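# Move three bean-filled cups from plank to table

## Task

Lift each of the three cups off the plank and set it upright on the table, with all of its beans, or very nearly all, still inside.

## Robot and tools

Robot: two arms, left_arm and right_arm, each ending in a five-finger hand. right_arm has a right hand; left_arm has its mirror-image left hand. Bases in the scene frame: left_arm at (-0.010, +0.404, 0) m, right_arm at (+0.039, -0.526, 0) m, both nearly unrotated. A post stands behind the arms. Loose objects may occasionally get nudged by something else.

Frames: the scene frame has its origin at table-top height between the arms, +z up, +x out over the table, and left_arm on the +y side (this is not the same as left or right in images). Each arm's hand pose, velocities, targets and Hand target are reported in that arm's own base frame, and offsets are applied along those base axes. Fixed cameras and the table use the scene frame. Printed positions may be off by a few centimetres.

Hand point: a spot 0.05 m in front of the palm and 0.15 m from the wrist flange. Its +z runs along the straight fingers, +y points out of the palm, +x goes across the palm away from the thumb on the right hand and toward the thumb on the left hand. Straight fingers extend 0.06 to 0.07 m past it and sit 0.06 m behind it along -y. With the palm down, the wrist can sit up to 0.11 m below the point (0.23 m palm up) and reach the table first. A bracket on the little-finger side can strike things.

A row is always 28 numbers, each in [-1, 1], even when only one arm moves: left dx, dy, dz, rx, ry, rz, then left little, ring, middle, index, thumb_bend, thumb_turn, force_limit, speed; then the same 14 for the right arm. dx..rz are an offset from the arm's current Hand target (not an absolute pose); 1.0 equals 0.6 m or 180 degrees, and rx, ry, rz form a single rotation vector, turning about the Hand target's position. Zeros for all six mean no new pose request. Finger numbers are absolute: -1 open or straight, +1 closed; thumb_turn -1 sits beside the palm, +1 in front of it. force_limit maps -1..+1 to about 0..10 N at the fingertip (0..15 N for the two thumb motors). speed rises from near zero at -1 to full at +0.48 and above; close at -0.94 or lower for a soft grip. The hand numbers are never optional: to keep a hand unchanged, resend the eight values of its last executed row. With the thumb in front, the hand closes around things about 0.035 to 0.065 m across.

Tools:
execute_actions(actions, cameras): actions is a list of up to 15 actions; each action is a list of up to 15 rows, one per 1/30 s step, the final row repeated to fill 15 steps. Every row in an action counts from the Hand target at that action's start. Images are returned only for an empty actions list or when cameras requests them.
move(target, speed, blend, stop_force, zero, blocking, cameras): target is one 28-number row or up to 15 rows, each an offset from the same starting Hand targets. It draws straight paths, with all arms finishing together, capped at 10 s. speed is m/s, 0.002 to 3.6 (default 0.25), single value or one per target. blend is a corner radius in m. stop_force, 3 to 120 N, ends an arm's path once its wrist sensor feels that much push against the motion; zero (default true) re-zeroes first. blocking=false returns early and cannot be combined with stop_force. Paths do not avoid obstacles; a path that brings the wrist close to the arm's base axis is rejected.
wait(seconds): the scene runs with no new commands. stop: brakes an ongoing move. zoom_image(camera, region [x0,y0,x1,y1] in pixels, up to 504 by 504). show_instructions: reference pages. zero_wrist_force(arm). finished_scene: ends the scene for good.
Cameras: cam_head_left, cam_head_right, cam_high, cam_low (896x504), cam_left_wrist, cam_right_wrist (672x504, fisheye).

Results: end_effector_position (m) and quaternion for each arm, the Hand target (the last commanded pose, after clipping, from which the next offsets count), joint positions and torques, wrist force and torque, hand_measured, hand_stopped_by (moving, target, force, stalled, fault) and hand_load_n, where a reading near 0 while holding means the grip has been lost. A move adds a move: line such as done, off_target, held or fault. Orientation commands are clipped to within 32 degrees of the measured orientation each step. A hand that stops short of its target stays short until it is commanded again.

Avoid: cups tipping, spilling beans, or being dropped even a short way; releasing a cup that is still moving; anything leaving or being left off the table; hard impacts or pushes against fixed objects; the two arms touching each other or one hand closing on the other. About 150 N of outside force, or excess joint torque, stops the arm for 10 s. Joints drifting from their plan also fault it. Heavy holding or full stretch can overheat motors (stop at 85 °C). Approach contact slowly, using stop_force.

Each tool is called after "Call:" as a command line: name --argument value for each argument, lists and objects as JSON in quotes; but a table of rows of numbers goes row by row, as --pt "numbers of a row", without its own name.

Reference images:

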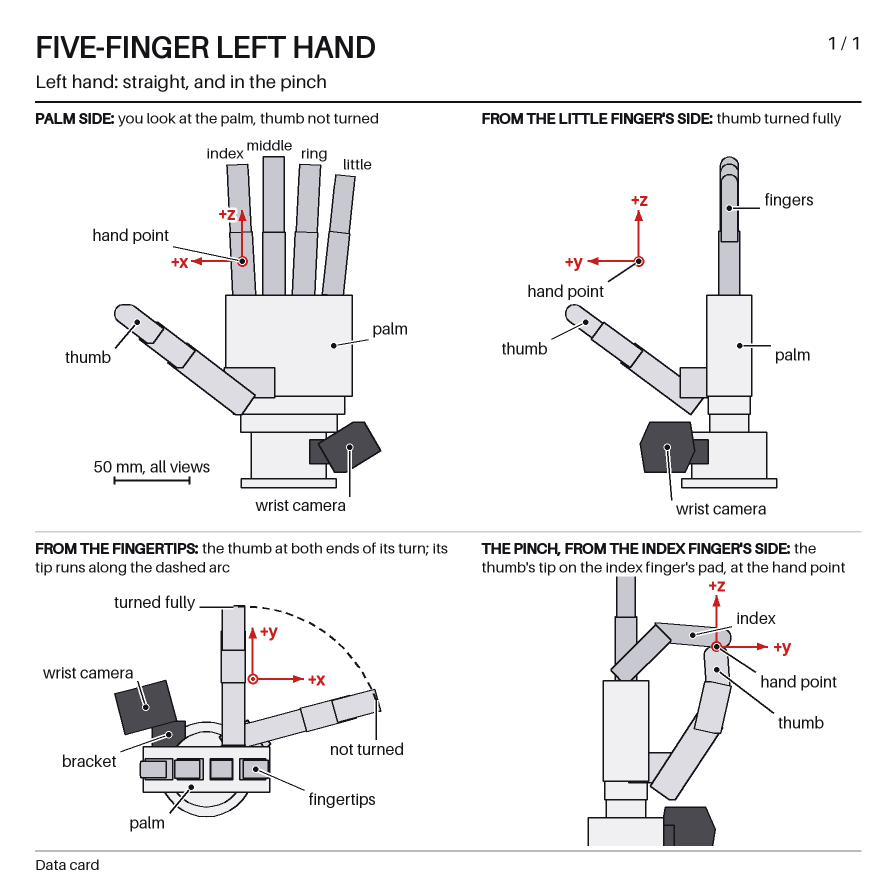

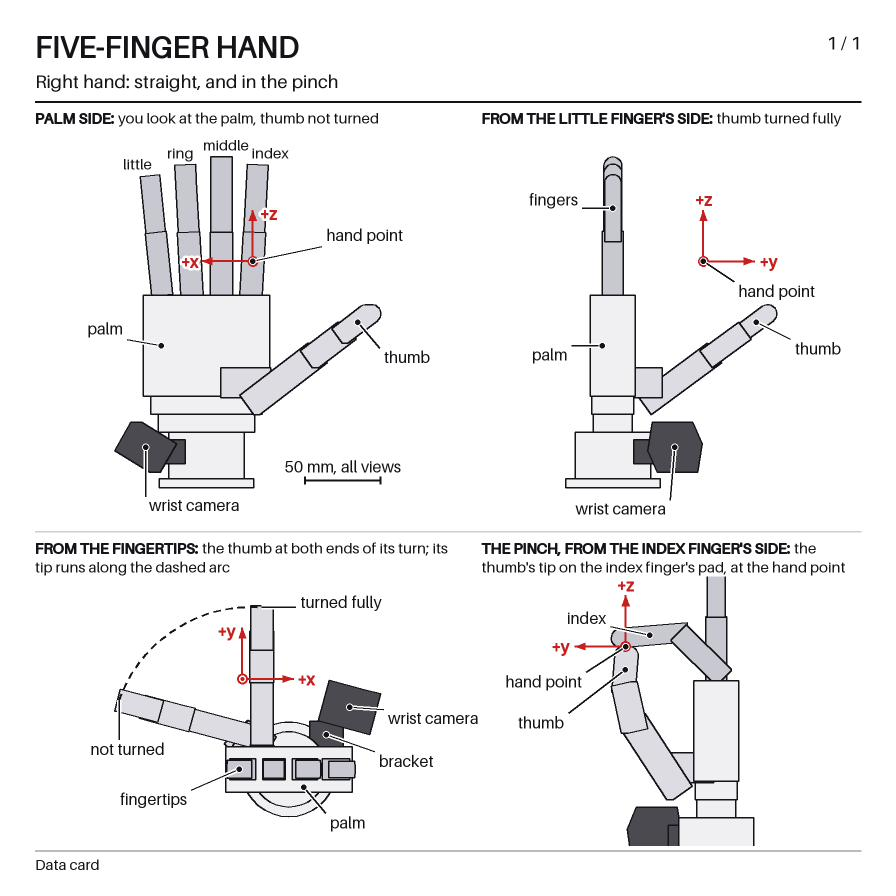

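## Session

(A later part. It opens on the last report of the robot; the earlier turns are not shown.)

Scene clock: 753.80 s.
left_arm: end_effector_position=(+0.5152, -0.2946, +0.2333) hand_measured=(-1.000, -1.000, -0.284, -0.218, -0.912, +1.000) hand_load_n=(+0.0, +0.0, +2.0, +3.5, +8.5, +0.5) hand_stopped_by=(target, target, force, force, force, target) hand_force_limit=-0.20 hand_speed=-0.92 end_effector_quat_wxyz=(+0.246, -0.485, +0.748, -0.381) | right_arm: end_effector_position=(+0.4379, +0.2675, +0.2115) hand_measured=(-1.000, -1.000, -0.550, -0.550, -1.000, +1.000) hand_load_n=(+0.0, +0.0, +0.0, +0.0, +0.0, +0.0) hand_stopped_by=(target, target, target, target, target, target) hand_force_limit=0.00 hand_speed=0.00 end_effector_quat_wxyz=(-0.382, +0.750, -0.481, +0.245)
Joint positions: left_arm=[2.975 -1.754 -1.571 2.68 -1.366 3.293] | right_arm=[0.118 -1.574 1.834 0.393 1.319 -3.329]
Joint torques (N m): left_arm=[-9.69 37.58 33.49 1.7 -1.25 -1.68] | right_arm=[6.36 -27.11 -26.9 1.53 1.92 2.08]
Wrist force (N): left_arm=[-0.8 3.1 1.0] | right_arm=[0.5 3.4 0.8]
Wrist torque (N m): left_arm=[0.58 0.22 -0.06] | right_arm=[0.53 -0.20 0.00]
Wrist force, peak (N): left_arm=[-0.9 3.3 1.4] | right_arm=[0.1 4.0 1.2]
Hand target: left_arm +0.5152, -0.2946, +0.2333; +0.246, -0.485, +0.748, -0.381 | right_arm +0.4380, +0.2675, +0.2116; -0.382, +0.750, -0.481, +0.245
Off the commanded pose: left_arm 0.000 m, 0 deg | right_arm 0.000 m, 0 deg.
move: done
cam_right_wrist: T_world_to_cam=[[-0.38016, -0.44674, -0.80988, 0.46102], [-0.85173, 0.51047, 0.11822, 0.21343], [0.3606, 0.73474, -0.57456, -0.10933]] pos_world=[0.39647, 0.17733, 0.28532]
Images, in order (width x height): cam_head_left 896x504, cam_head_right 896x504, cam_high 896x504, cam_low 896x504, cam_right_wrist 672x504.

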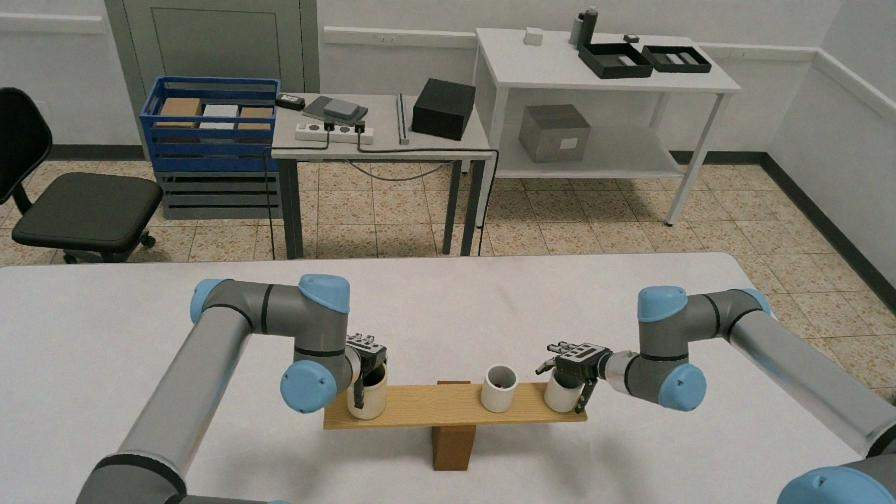

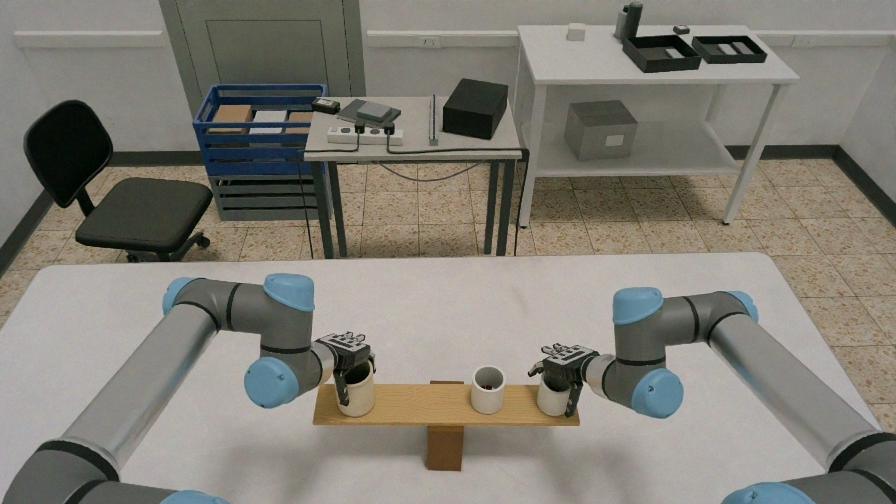

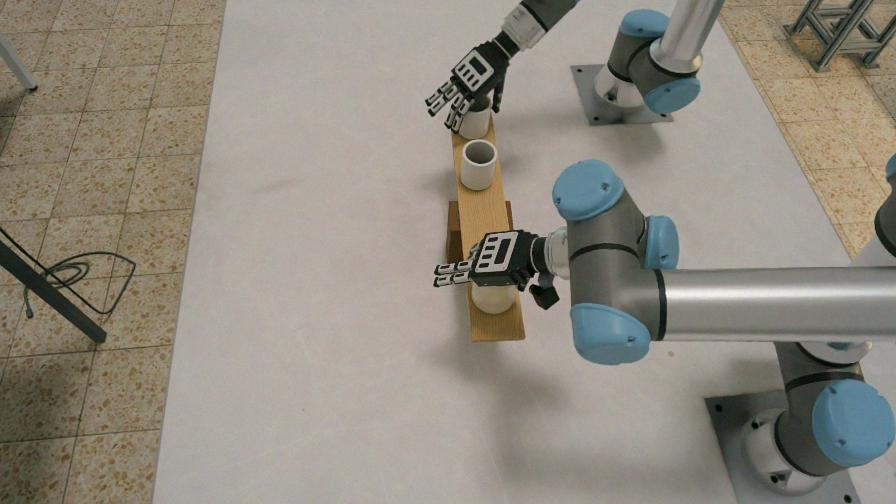

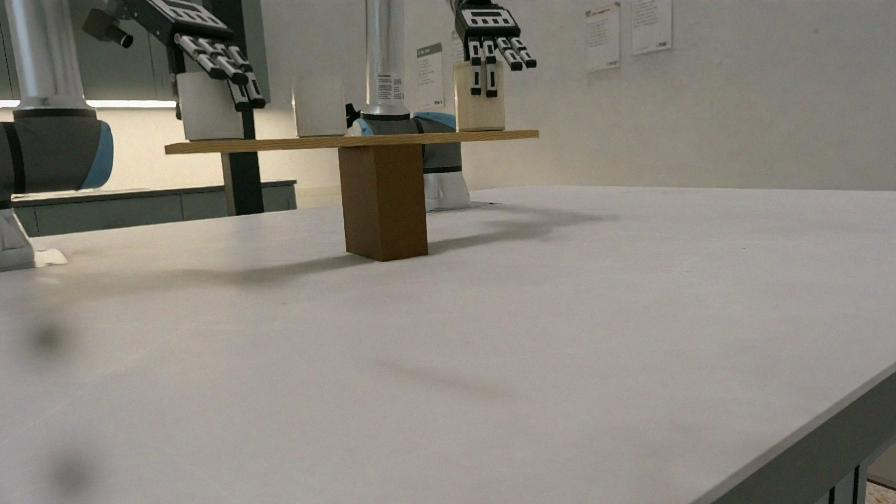

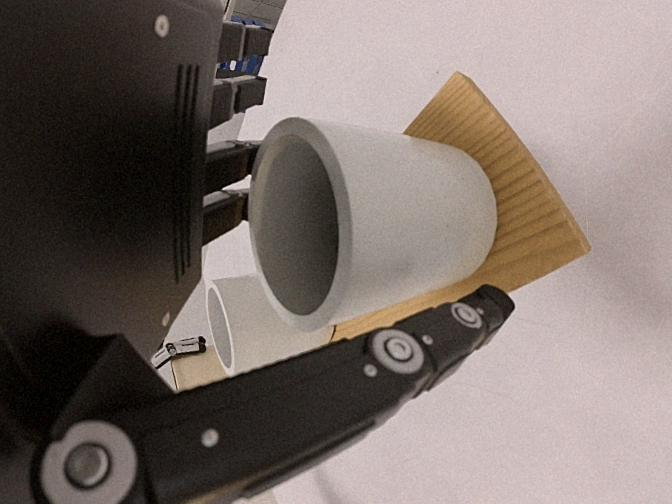

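Call:
move --target '[0,0,0,0,0,0,-1,-1,-0.2,-0.2,-0.6,1,-0.2,-0.92,0,0,0,0,0,0,-1,-1,-0.1,-0.1,-0.5,1,-0.25,-0.95]' --cameras '["cam_right_wrist","cam_high","cam_low","cam_head_left"]'

Scene clock: 765.70 s.
left_arm: end_effector_position=(+0.5152, -0.2946, +0.2333) hand_measured=(-1.000, -1.000, -0.284, -0.218, -0.912, +1.000) hand_load_n=(-0.5, +0.0, +2.0, +3.5, +8.5, +1.0) hand_stopped_by=(target, target, force, force, force, target) hand_force_limit=-0.20 hand_speed=-0.92 end_effector_quat_wxyz=(+0.246, -0.485, +0.748, -0.381) | right_arm: end_effector_position=(+0.4380, +0.2675, +0.2116) hand_measured=(-1.000, -1.000, -0.202, -0.154, -0.796, +1.000) hand_load_n=(+0.0, -0.5, +3.5, +3.5, +5.5, +0.0) hand_stopped_by=(target, target, force, force, force, target) hand_force_limit=-0.25 hand_speed=-0.95 end_effector_quat_wxyz=(-0.382, +0.750, -0.481, +0.245)
Joint positions: left_arm=[2.975 -1.754 -1.571 2.68 -1.366 3.293] | right_arm=[0.118 -1.574 1.834 0.392 1.319 -3.329]
Joint torques (N m): left_arm=[-8.99 34.68 31.07 0.44 -1.18 -1.4] | right_arm=[2.91 -26.07 -21.22 0.46 -1.59 -0.65]
Wrist force (N): left_arm=[-0.4 1.8 0.2] | right_arm=[-0.2 1.9 0.9]
Wrist torque (N m): left_arm=[0.49 0.16 -0.01] | right_arm=[0.43 -0.14 -0.04]
Wrist force, peak (N): left_arm=[-1.0 3.3 1.4] | right_arm=[0.3 3.6 1.6]
Hand target: left_arm +0.5152, -0.2946, +0.2333; +0.246, -0.485, +0.748, -0.381 | right_arm +0.4380, +0.2675, +0.2116; -0.382, +0.750, -0.481, +0.245
Off the commanded pose: left_arm 0.000 m, 0 deg | right_arm 0.000 m, 0 deg.
move: done
cam_right_wrist: T_world_to_cam=[[-0.37998, -0.44674, -0.80997, 0.46105], [-0.85177, 0.51045, 0.11805, 0.21348], [0.36071, 0.73476, -0.57447, -0.10934]] pos_world=[0.39647, 0.17733, 0.28542]
Images, in order (width x height): cam_head_left 896x504, cam_high 896x504, cam_low 896x504, cam_right_wrist 672x504.

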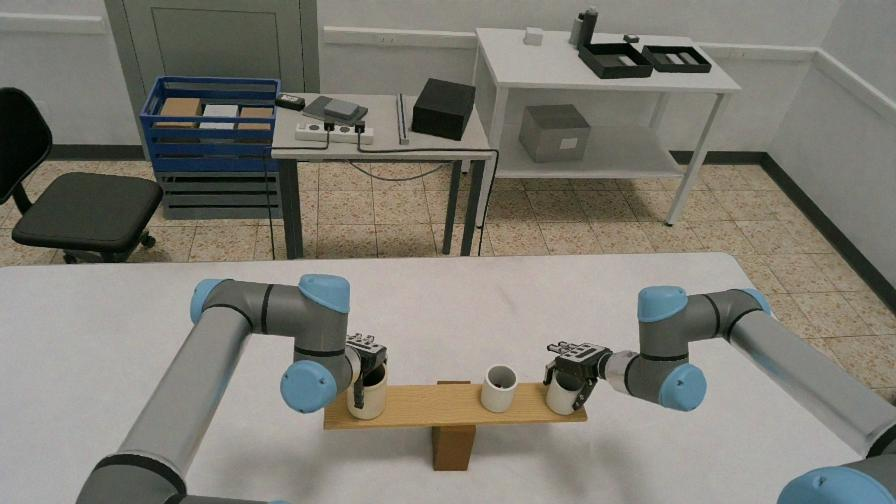

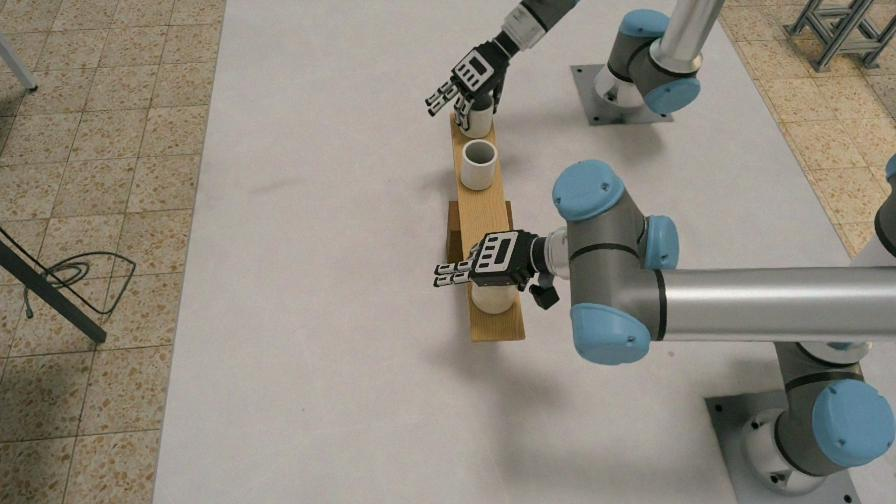

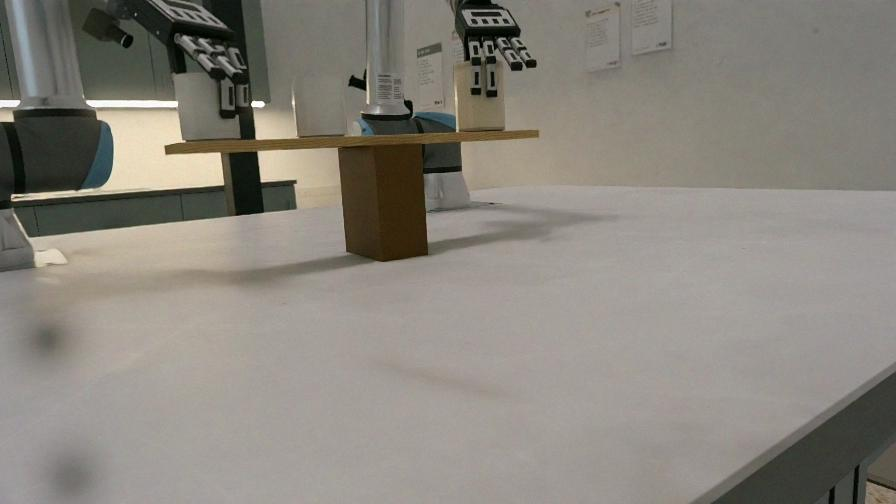

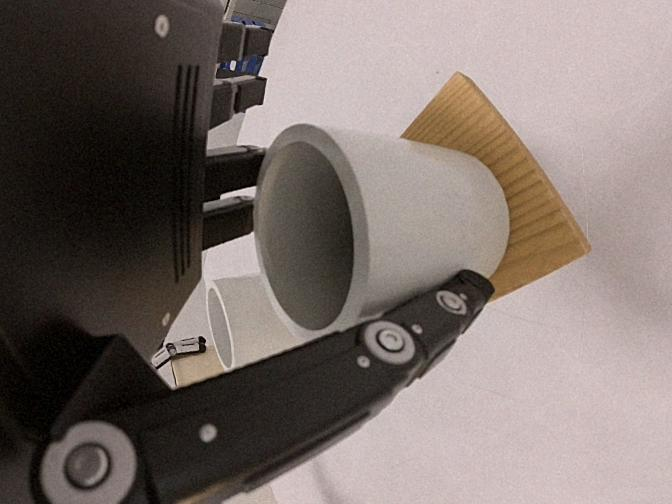

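Call:
move --target '[0,0,0,0,0,0,-1,-1,-0.2,-0.2,-0.6,1,-0.2,-0.92,0,0,0.015,0,0,0,-1,-1,-0.1,-0.1,-0.5,1,-0.25,-0.95]' --speed 0.01 --cameras '["cam_right_wrist","cam_high","cam_low","cam_left_wrist"]'

Call:
zoom_image --camera "cam_low" --region '[140, 20, 560, 180]'

Scene clock: 773.73 s.
left_arm: end_effector_position=(+0.5152, -0.2946, +0.2333) hand_measured=(-1.000, -1.000, -0.284, -0.218, -0.912, +1.000) hand_load_n=(+0.0, +0.0, +2.0, +3.5, +8.5, +1.0) hand_stopped_by=(target, target, force, force, force, target) hand_force_limit=-0.20 hand_speed=-0.92 end_effector_quat_wxyz=(+0.246, -0.485, +0.748, -0.381) | right_arm: end_effector_position=(+0.4380, +0.2675, +0.2207) hand_measured=(-1.000, -1.000, -0.202, -0.154, -0.796, +1.000) hand_load_n=(+0.0, +0.0, +3.0, +3.0, +6.0, +0.0) hand_stopped_by=(target, target, force, force, force, target) hand_force_limit=-0.25 hand_speed=-0.95 end_effector_quat_wxyz=(-0.382, +0.750, -0.481, +0.245)
Joint positions: left_arm=[2.975 -1.754 -1.571 2.68 -1.366 3.293] | right_arm=[0.118 -1.58 1.816 0.416 1.319 -3.329]
Joint torques (N m): left_arm=[-9 27.03 30.75 -1.72 -1.21 -1.11] | right_arm=[0.51 -24.76 -19.08 -0.58 -2.54 -1.87]
Wrist force (N): left_arm=[-0.6 2.6 1.0] | right_arm=[0.4 5.4 2.2]
Wrist torque (N m): left_arm=[0.48 0.19 -0.03] | right_arm=[0.60 -0.21 0.03]
Wrist force, peak (N): left_arm=[-0.9 3.3 1.0] | right_arm=[0.4 5.5 2.1]
Hand target: left_arm +0.5152, -0.2946, +0.2333; +0.246, -0.485, +0.748, -0.381 | right_arm +0.4380, +0.2675, +0.2206; -0.382, +0.750, -0.481, +0.245
Off the commanded pose: left_arm 0.000 m, 0 deg | right_arm 0.000 m, 0 deg.
move: done
cam_left_wrist: T_world_to_cam=[[0.419, -0.4855, 0.76729, -0.53343], [-0.8479, -0.51152, 0.13935, 0.24465], [0.32483, -0.70897, -0.62598, -0.11786]] pos_world=[0.46923, -0.21739, 0.30143]
cam_right_wrist: T_world_to_cam=[[-0.37998, -0.44674, -0.80997, 0.46842], [-0.85177, 0.51045, 0.11805, 0.21241], [0.36071, 0.73476, -0.57447, -0.10411]] pos_world=[0.39647, 0.17733, 0.29452]
Images, in order (width x height): cam_high 896x504, cam_low 896x504, cam_left_wrist 672x504, cam_right_wrist 672x504.

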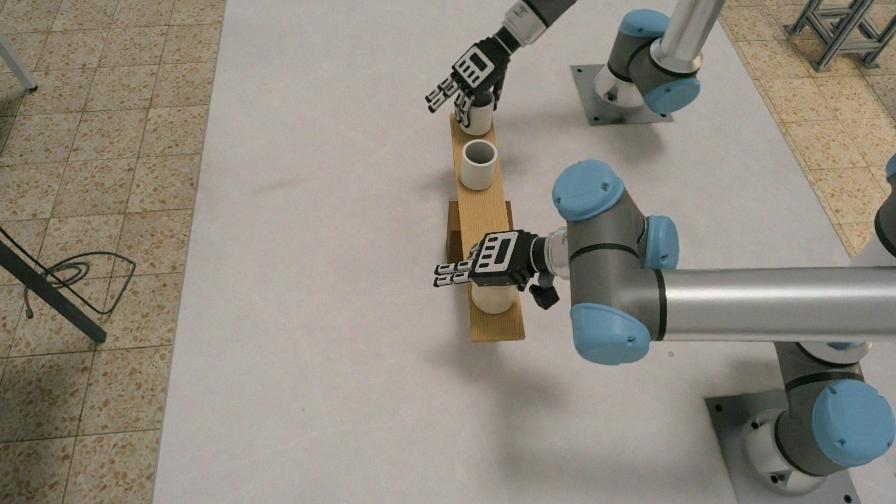

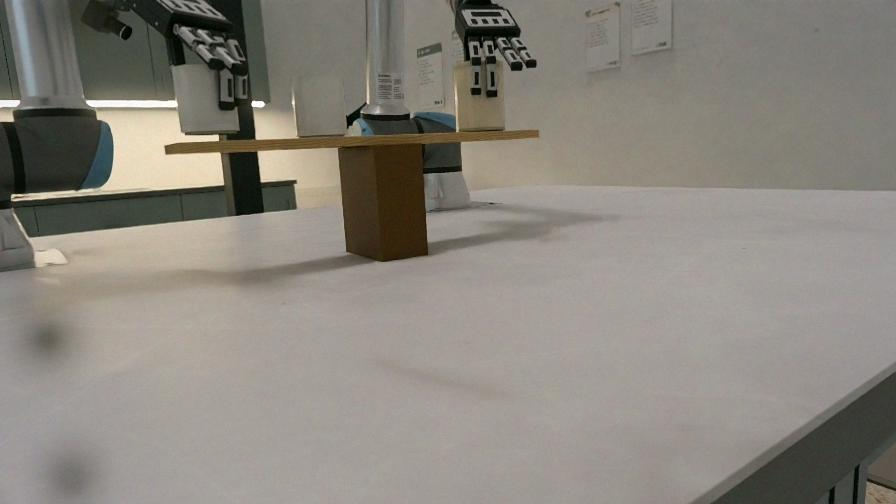

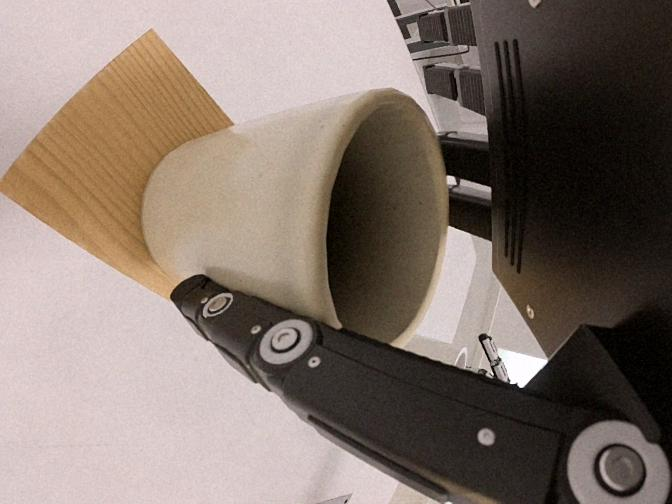

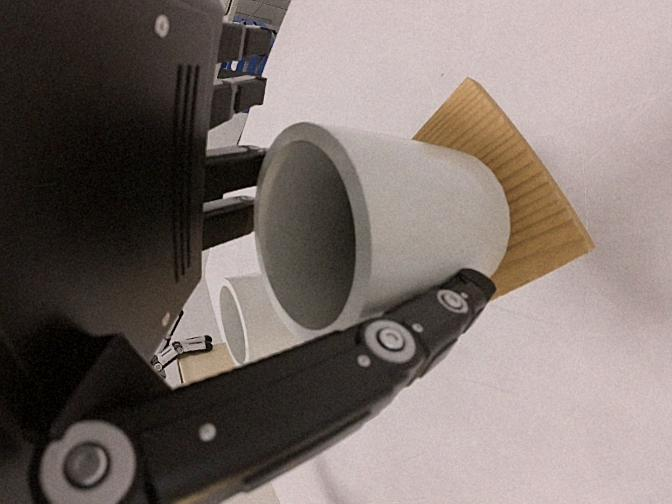

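Scaled by 1.200 from the camera's image (finer frame: 1280x720).

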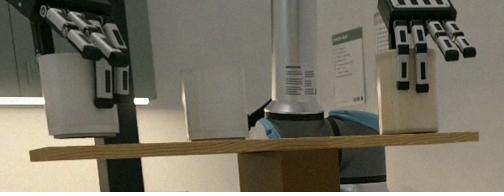

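Call:
move --pt "0 0 0 0 0 0 -1 -1 -0.2 -0.2 -0.6 1 -0.2 -0.92 0 0 0.09 0 0 0 -1 -1 -0.1 -0.1 -0.5 1 -0.25 -0.95" --pt "0 0 0 0 0 0 -1 -1 -0.2 -0.2 -0.6 1 -0.2 -0.92 0.1967 -0.4233 0.09 0 0 0 -1 -1 -0.1 -0.1 -0.5 1 -0.25 -0.95" --pt "0 0 0 0 0 0 -1 -1 -0.2 -0.2 -0.6 1 -0.2 -0.92 0.1967 -0.4233 -0.2180 0 0 0 -1 -1 -0.1 -0.1 -0.5 1 -0.25 -0.95" --speed '[0.06, 0.12, 0.1]' --blend '[0.02, 0.03, 0]' --cameras '["all"]'

Scene clock: 802.17 s.
left_arm: end_effector_position=(+0.5152, -0.2946, +0.2333) hand_measured=(-1.000, -1.000, -0.284, -0.218, -0.912, +1.000) hand_load_n=(+0.0, +0.0, +2.0, +3.5, +8.5, +1.0) hand_stopped_by=(target, target, force, force, force, target) hand_force_limit=-0.20 hand_speed=-0.92 end_effector_quat_wxyz=(+0.246, -0.485, +0.748, -0.381) | right_arm: end_effector_position=(+0.5559, +0.0135, +0.0897) hand_measured=(-1.000, -1.000, -0.202, -0.154, -0.796, +1.000) hand_load_n=(+0.0, +0.0, +3.0, +3.0, +6.0, +0.0) hand_stopped_by=(target, target, force, force, force, target) hand_force_limit=-0.25 hand_speed=-0.95 end_effector_quat_wxyz=(-0.382, +0.750, -0.481, +0.245)
Joint positions: left_arm=[2.975 -1.754 -1.571 2.68 -1.366 3.293] | right_arm=[-0.518 -1.206 1.776 0.326 0.854 -3.828]
Joint torques (N m): left_arm=[-9.14 21.26 27.97 -1.92 -1.04 -0.71] | right_arm=[6.67 -38.01 -22.4 1.17 0.77 1.66]
Wrist force (N): left_arm=[-0.9 3.2 1.2] | right_arm=[0.2 5.5 1.9]
Wrist torque (N m): left_arm=[0.57 0.24 -0.07] | right_arm=[0.62 -0.17 0.00]
Wrist force, peak (N): left_arm=[-1.0 3.5 1.2] | right_arm=[0.4 6.7 2.5]
Hand target: left_arm +0.5152, -0.2946, +0.2333; +0.246, -0.485, +0.748, -0.381 | right_arm +0.5560, +0.0135, +0.0898; -0.382, +0.750, -0.481, +0.245
Off the commanded pose: left_arm 0.000 m, 0 deg | right_arm 0.000 m, 0 deg.
move: done
cam_left_wrist: T_world_to_cam=[[0.419, -0.4855, 0.76729, -0.53343], [-0.8479, -0.51152, 0.13935, 0.24465], [0.32483, -0.70897, -0.62598, -0.11786]] pos_world=[0.46923, -0.21739, 0.30143]
cam_right_wrist: T_world_to_cam=[[-0.3802, -0.44664, -0.80991, 0.29383], [-0.8517, 0.5105, 0.11829, 0.45787], [0.36062, 0.73478, -0.5745, -0.03516]] pos_world=[0.51437, -0.07667, 0.16362]

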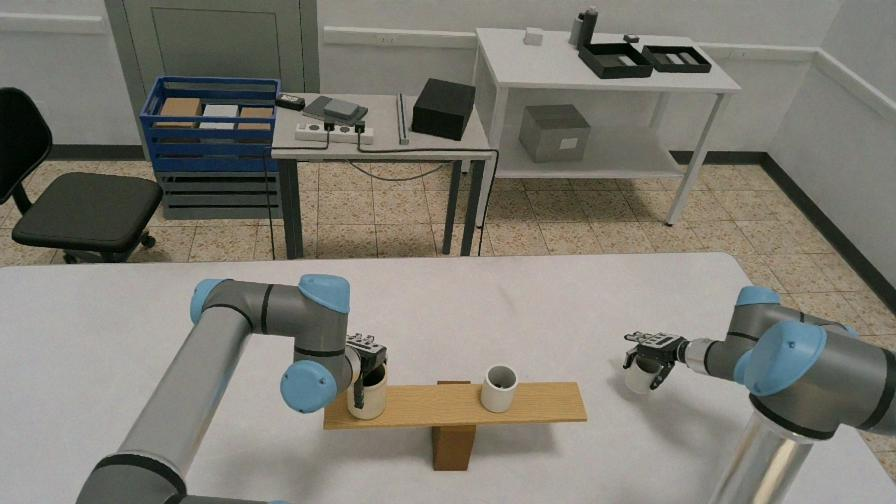

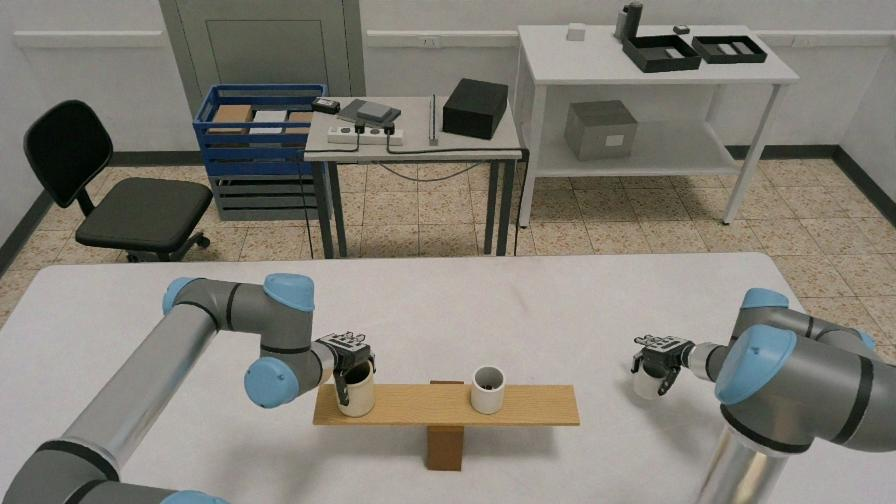

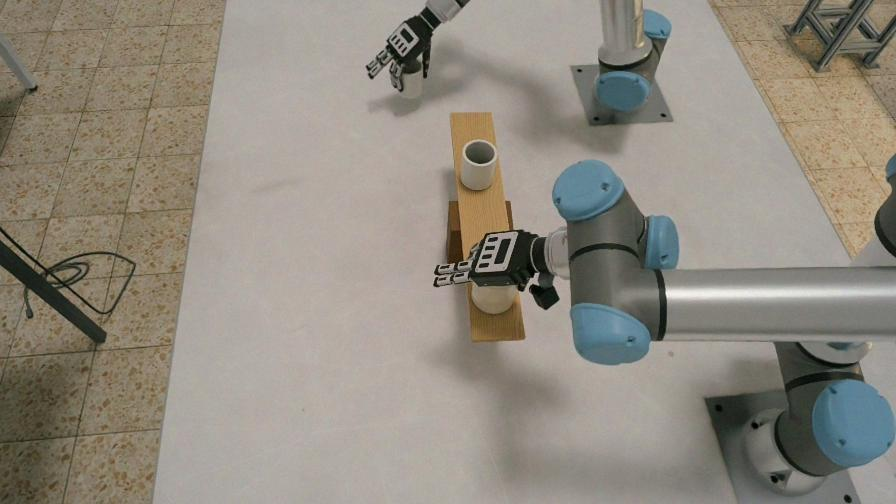

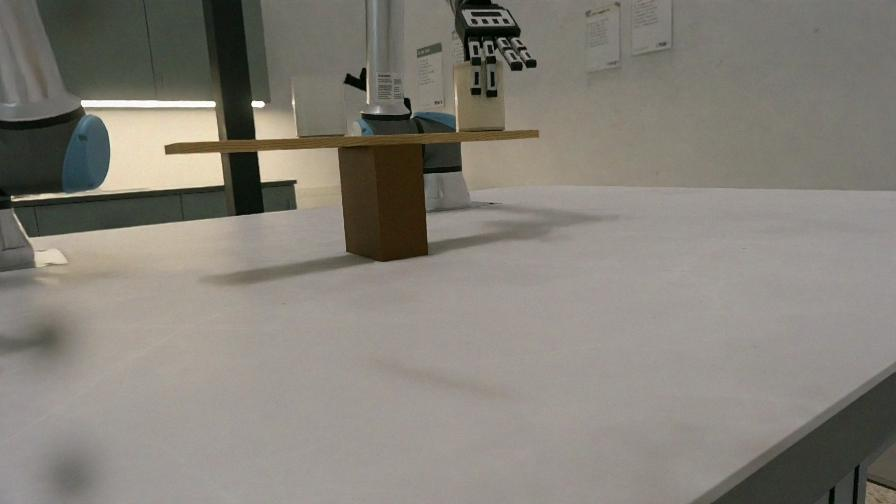

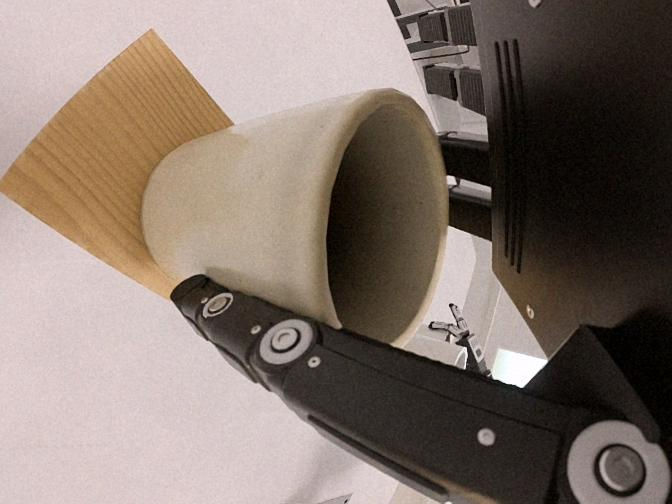

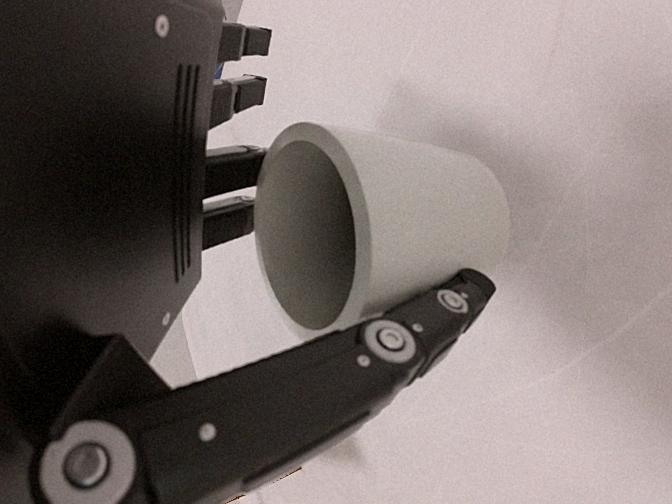

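Call:
move --target '[0,0,0,0,0,0,-1,-1,-0.2,-0.2,-0.6,1,-0.2,-0.92,0,0,-0.04,0,0,0,-1,-1,-0.1,-0.1,-0.5,1,-0.25,-0.95]' --speed 0.04

Call:
move --target '[0,0,0,0,0,0,-1,-1,-0.2,-0.2,-0.6,1,-0.2,-0.92,0,0,-0.05,0,0,0,-1,-1,-0.1,-0.1,-0.5,1,-0.25,-0.95]' --speed 0.005 --stop_force 3 --cameras '["cam_right_wrist","cam_head_left"]'

Scene clock: 809.63 s.
left_arm: end_effector_position=(+0.5152, -0.2946, +0.2333) hand_measured=(-1.000, -1.000, -0.284, -0.218, -0.912, +1.000) hand_load_n=(+0.0, +0.0, +2.0, +4.0, +9.0, +0.5) hand_stopped_by=(target, target, force, force, force, target) hand_force_limit=-0.20 hand_speed=-0.92 end_effector_quat_wxyz=(+0.246, -0.485, +0.748, -0.381) | right_arm: end_effector_position=(+0.5559, +0.0135, +0.0656) hand_measured=(-1.000, -1.000, -0.202, -0.154, -0.796, +1.000) hand_load_n=(+0.0, +0.0, +3.0, +3.0, +6.5, +0.0) hand_stopped_by=(target, target, force, force, force, target) hand_force_limit=-0.25 hand_speed=-0.95 end_effector_quat_wxyz=(-0.382, +0.750, -0.481, +0.245)
Joint positions: left_arm=[2.975 -1.754 -1.571 2.68 -1.366 3.293] | right_arm=[-0.518 -1.173 1.801 0.267 0.854 -3.828]
Joint torques (N m): left_arm=[-9.2 21.17 26.9 -1.88 -0.91 -0.4] | right_arm=[3.66 -40.14 -23.38 2.32 1.31 -0.11]
Wrist force (N): left_arm=[-0.7 3.0 1.0] | right_arm=[0.3 5.6 1.9]
Wrist torque (N m): left_arm=[0.55 0.20 -0.05] | right_arm=[0.63 -0.19 0.00]
Wrist force, peak (N): left_arm=[-1.0 3.4 1.0] | right_arm=[0.2 6.3 2.1]
Hand target: left_arm +0.5152, -0.2946, +0.2333; +0.246, -0.485, +0.748, -0.381 | right_arm +0.5560, +0.0135, +0.0658; -0.382, +0.750, -0.481, +0.245
Off the commanded pose: left_arm 0.000 m, 0 deg | right_arm 0.000 m, 0 deg.
move: done

Scene clock: 813.90 s.
left_arm: end_effector_position=(+0.5152, -0.2946, +0.2333) hand_measured=(-1.000, -1.000, -0.284, -0.218, -0.912, +1.000) hand_load_n=(+0.0, +0.0, +2.0, +3.5, +8.5, +0.5) hand_stopped_by=(target, target, force, force, force, target) hand_force_limit=-0.20 hand_speed=-0.92 end_effector_quat_wxyz=(+0.246, -0.485, +0.748, -0.381) | right_arm: end_effector_position=(+0.5560, +0.0135, +0.0497) hand_measured=(-1.000, -1.000, -0.202, -0.154, -0.796, +1.000) hand_load_n=(+0.0, +0.0, +3.5, +3.0, +6.0, +0.0) hand_stopped_by=(target, target, force, force, force, target) hand_force_limit=-0.25 hand_speed=-0.95 end_effector_quat_wxyz=(-0.382, +0.750, -0.481, +0.245)
Joint positions: left_arm=[2.975 -1.754 -1.571 2.68 -1.366 3.293] | right_arm=[-0.518 -1.15 1.816 0.229 0.854 -3.828]
Joint torques (N m): left_arm=[-9.86 19.89 26.32 -1.96 -0.92 -0.21] | right_arm=[1.79 -41.32 -22.29 2.46 1.38 1.92]
Wrist force (N): left_arm=[-1.1 2.8 1.0] | right_arm=[-0.2 4.1 0.9]
Wrist torque (N m): left_arm=[0.51 0.26 -0.07] | right_arm=[0.55 -0.13 -0.04]
Wrist force, peak (N): left_arm=[-0.6 3.3 1.5] | right_arm=[0.1 6.0 1.6]
Hand target: left_arm +0.5152, -0.2946, +0.2333; +0.246, -0.485, +0.748, -0.381 | right_arm +0.5560, +0.0135, +0.0497; -0.382, +0.750, -0.481, +0.245 (not the last commanded pose)
Off the commanded pose: left_arm 0.000 m, 0 deg | right_arm 0.014 m, 0 deg.
move: contact (right_arm)
cam_right_wrist: T_world_to_cam=[[-0.37998, -0.44674, -0.80997, 0.26128], [-0.85177, 0.51045, 0.11805, 0.46276], [0.36071, 0.73476, -0.57447, -0.05828]] pos_world=[0.51447, -0.07667, 0.12352]
Images, in order (width x height): cam_head_left 896x504, cam_right_wrist 672x504.

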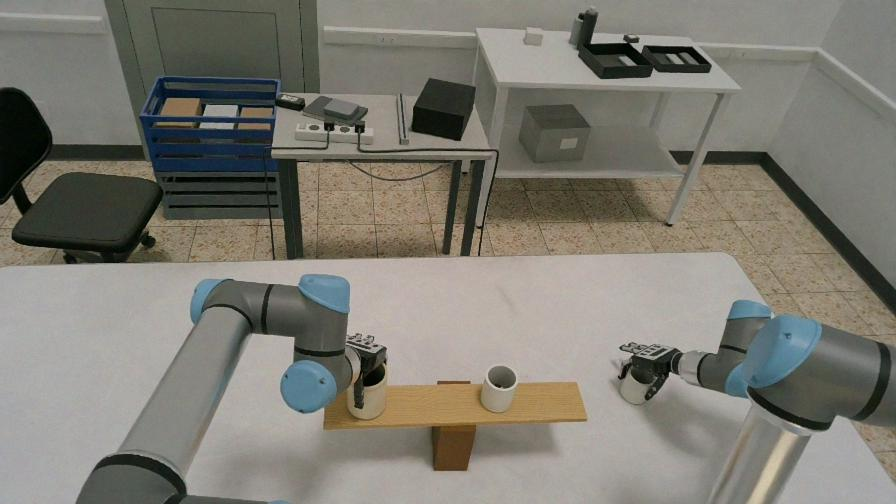

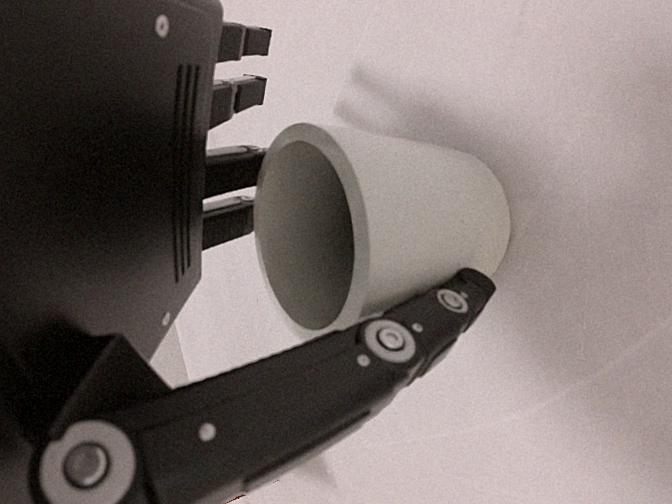

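Call:
move --target '[0,0,0,0,0,0,-1,-1,-0.2,-0.2,-0.6,1,-0.2,-0.92,0,0,-0.0005,0,0,0,-1,-1,-0.55,-0.55,-1,1,-0.25,-0.85]' --speed 0.01 --cameras '["cam_right_wrist"]'

Scene clock: 822.57 s.
left_arm: end_effector_position=(+0.5152, -0.2946, +0.2333) hand_measured=(-1.000, -1.000, -0.284, -0.218, -0.912, +1.000) hand_load_n=(+0.0, +0.0, +2.0, +3.5, +8.5, +1.0) hand_stopped_by=(target, target, force, force, force, target) hand_force_limit=-0.20 hand_speed=-0.92 end_effector_quat_wxyz=(+0.246, -0.485, +0.748, -0.381) | right_arm: end_effector_position=(+0.5560, +0.0135, +0.0494) hand_measured=(-1.000, -1.000, -0.550, -0.550, -1.000, +1.000) hand_load_n=(+0.0, +0.0, +0.0, +0.0, +0.0, +0.0) hand_stopped_by=(target, target, target, target, target, target) hand_force_limit=-0.25 hand_speed=-0.85 end_effector_quat_wxyz=(-0.382, +0.750, -0.481, +0.245)
Joint positions: left_arm=[2.975 -1.754 -1.571 2.68 -1.366 3.293] | right_arm=[-0.518 -1.149 1.817 0.228 0.854 -3.828]
Joint torques (N m): left_arm=[-9.39 20.6 25.36 -1.8 -0.95 -0.07] | right_arm=[1.94 -23.48 -8.41 0.55 1.33 1.88]
Wrist force (N): left_arm=[-1.1 3.2 1.0] | right_arm=[0.1 3.4 0.4]
Wrist torque (N m): left_arm=[0.57 0.26 -0.08] | right_arm=[0.52 -0.14 -0.05]
Wrist force, peak (N): left_arm=[-0.8 3.3 1.3] | right_arm=[0.2 5.2 1.6]
Hand target: left_arm +0.5152, -0.2946, +0.2333; +0.246, -0.485, +0.748, -0.381 | right_arm +0.5560, +0.0135, +0.0494; -0.382, +0.750, -0.481, +0.245
Off the commanded pose: left_arm 0.000 m, 0 deg | right_arm 0.000 m, 0 deg.
move: done
cam_right_wrist: T_world_to_cam=[[-0.37998, -0.44674, -0.80997, 0.26104], [-0.85177, 0.51045, 0.11805, 0.46279], [0.36071, 0.73476, -0.57447, -0.05846]] pos_world=[0.51447, -0.07667, 0.12322]

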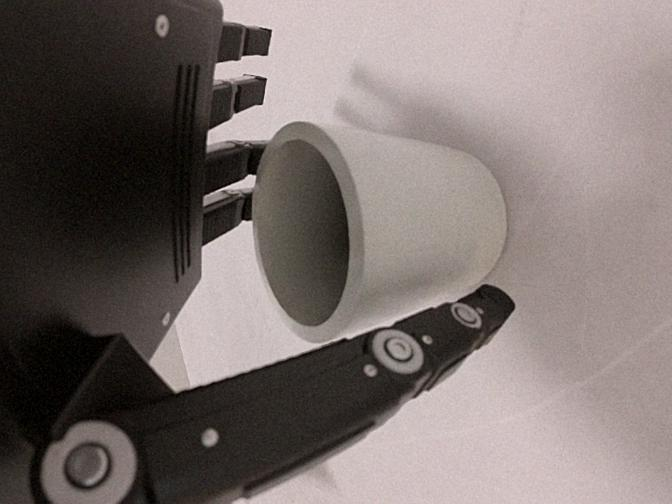

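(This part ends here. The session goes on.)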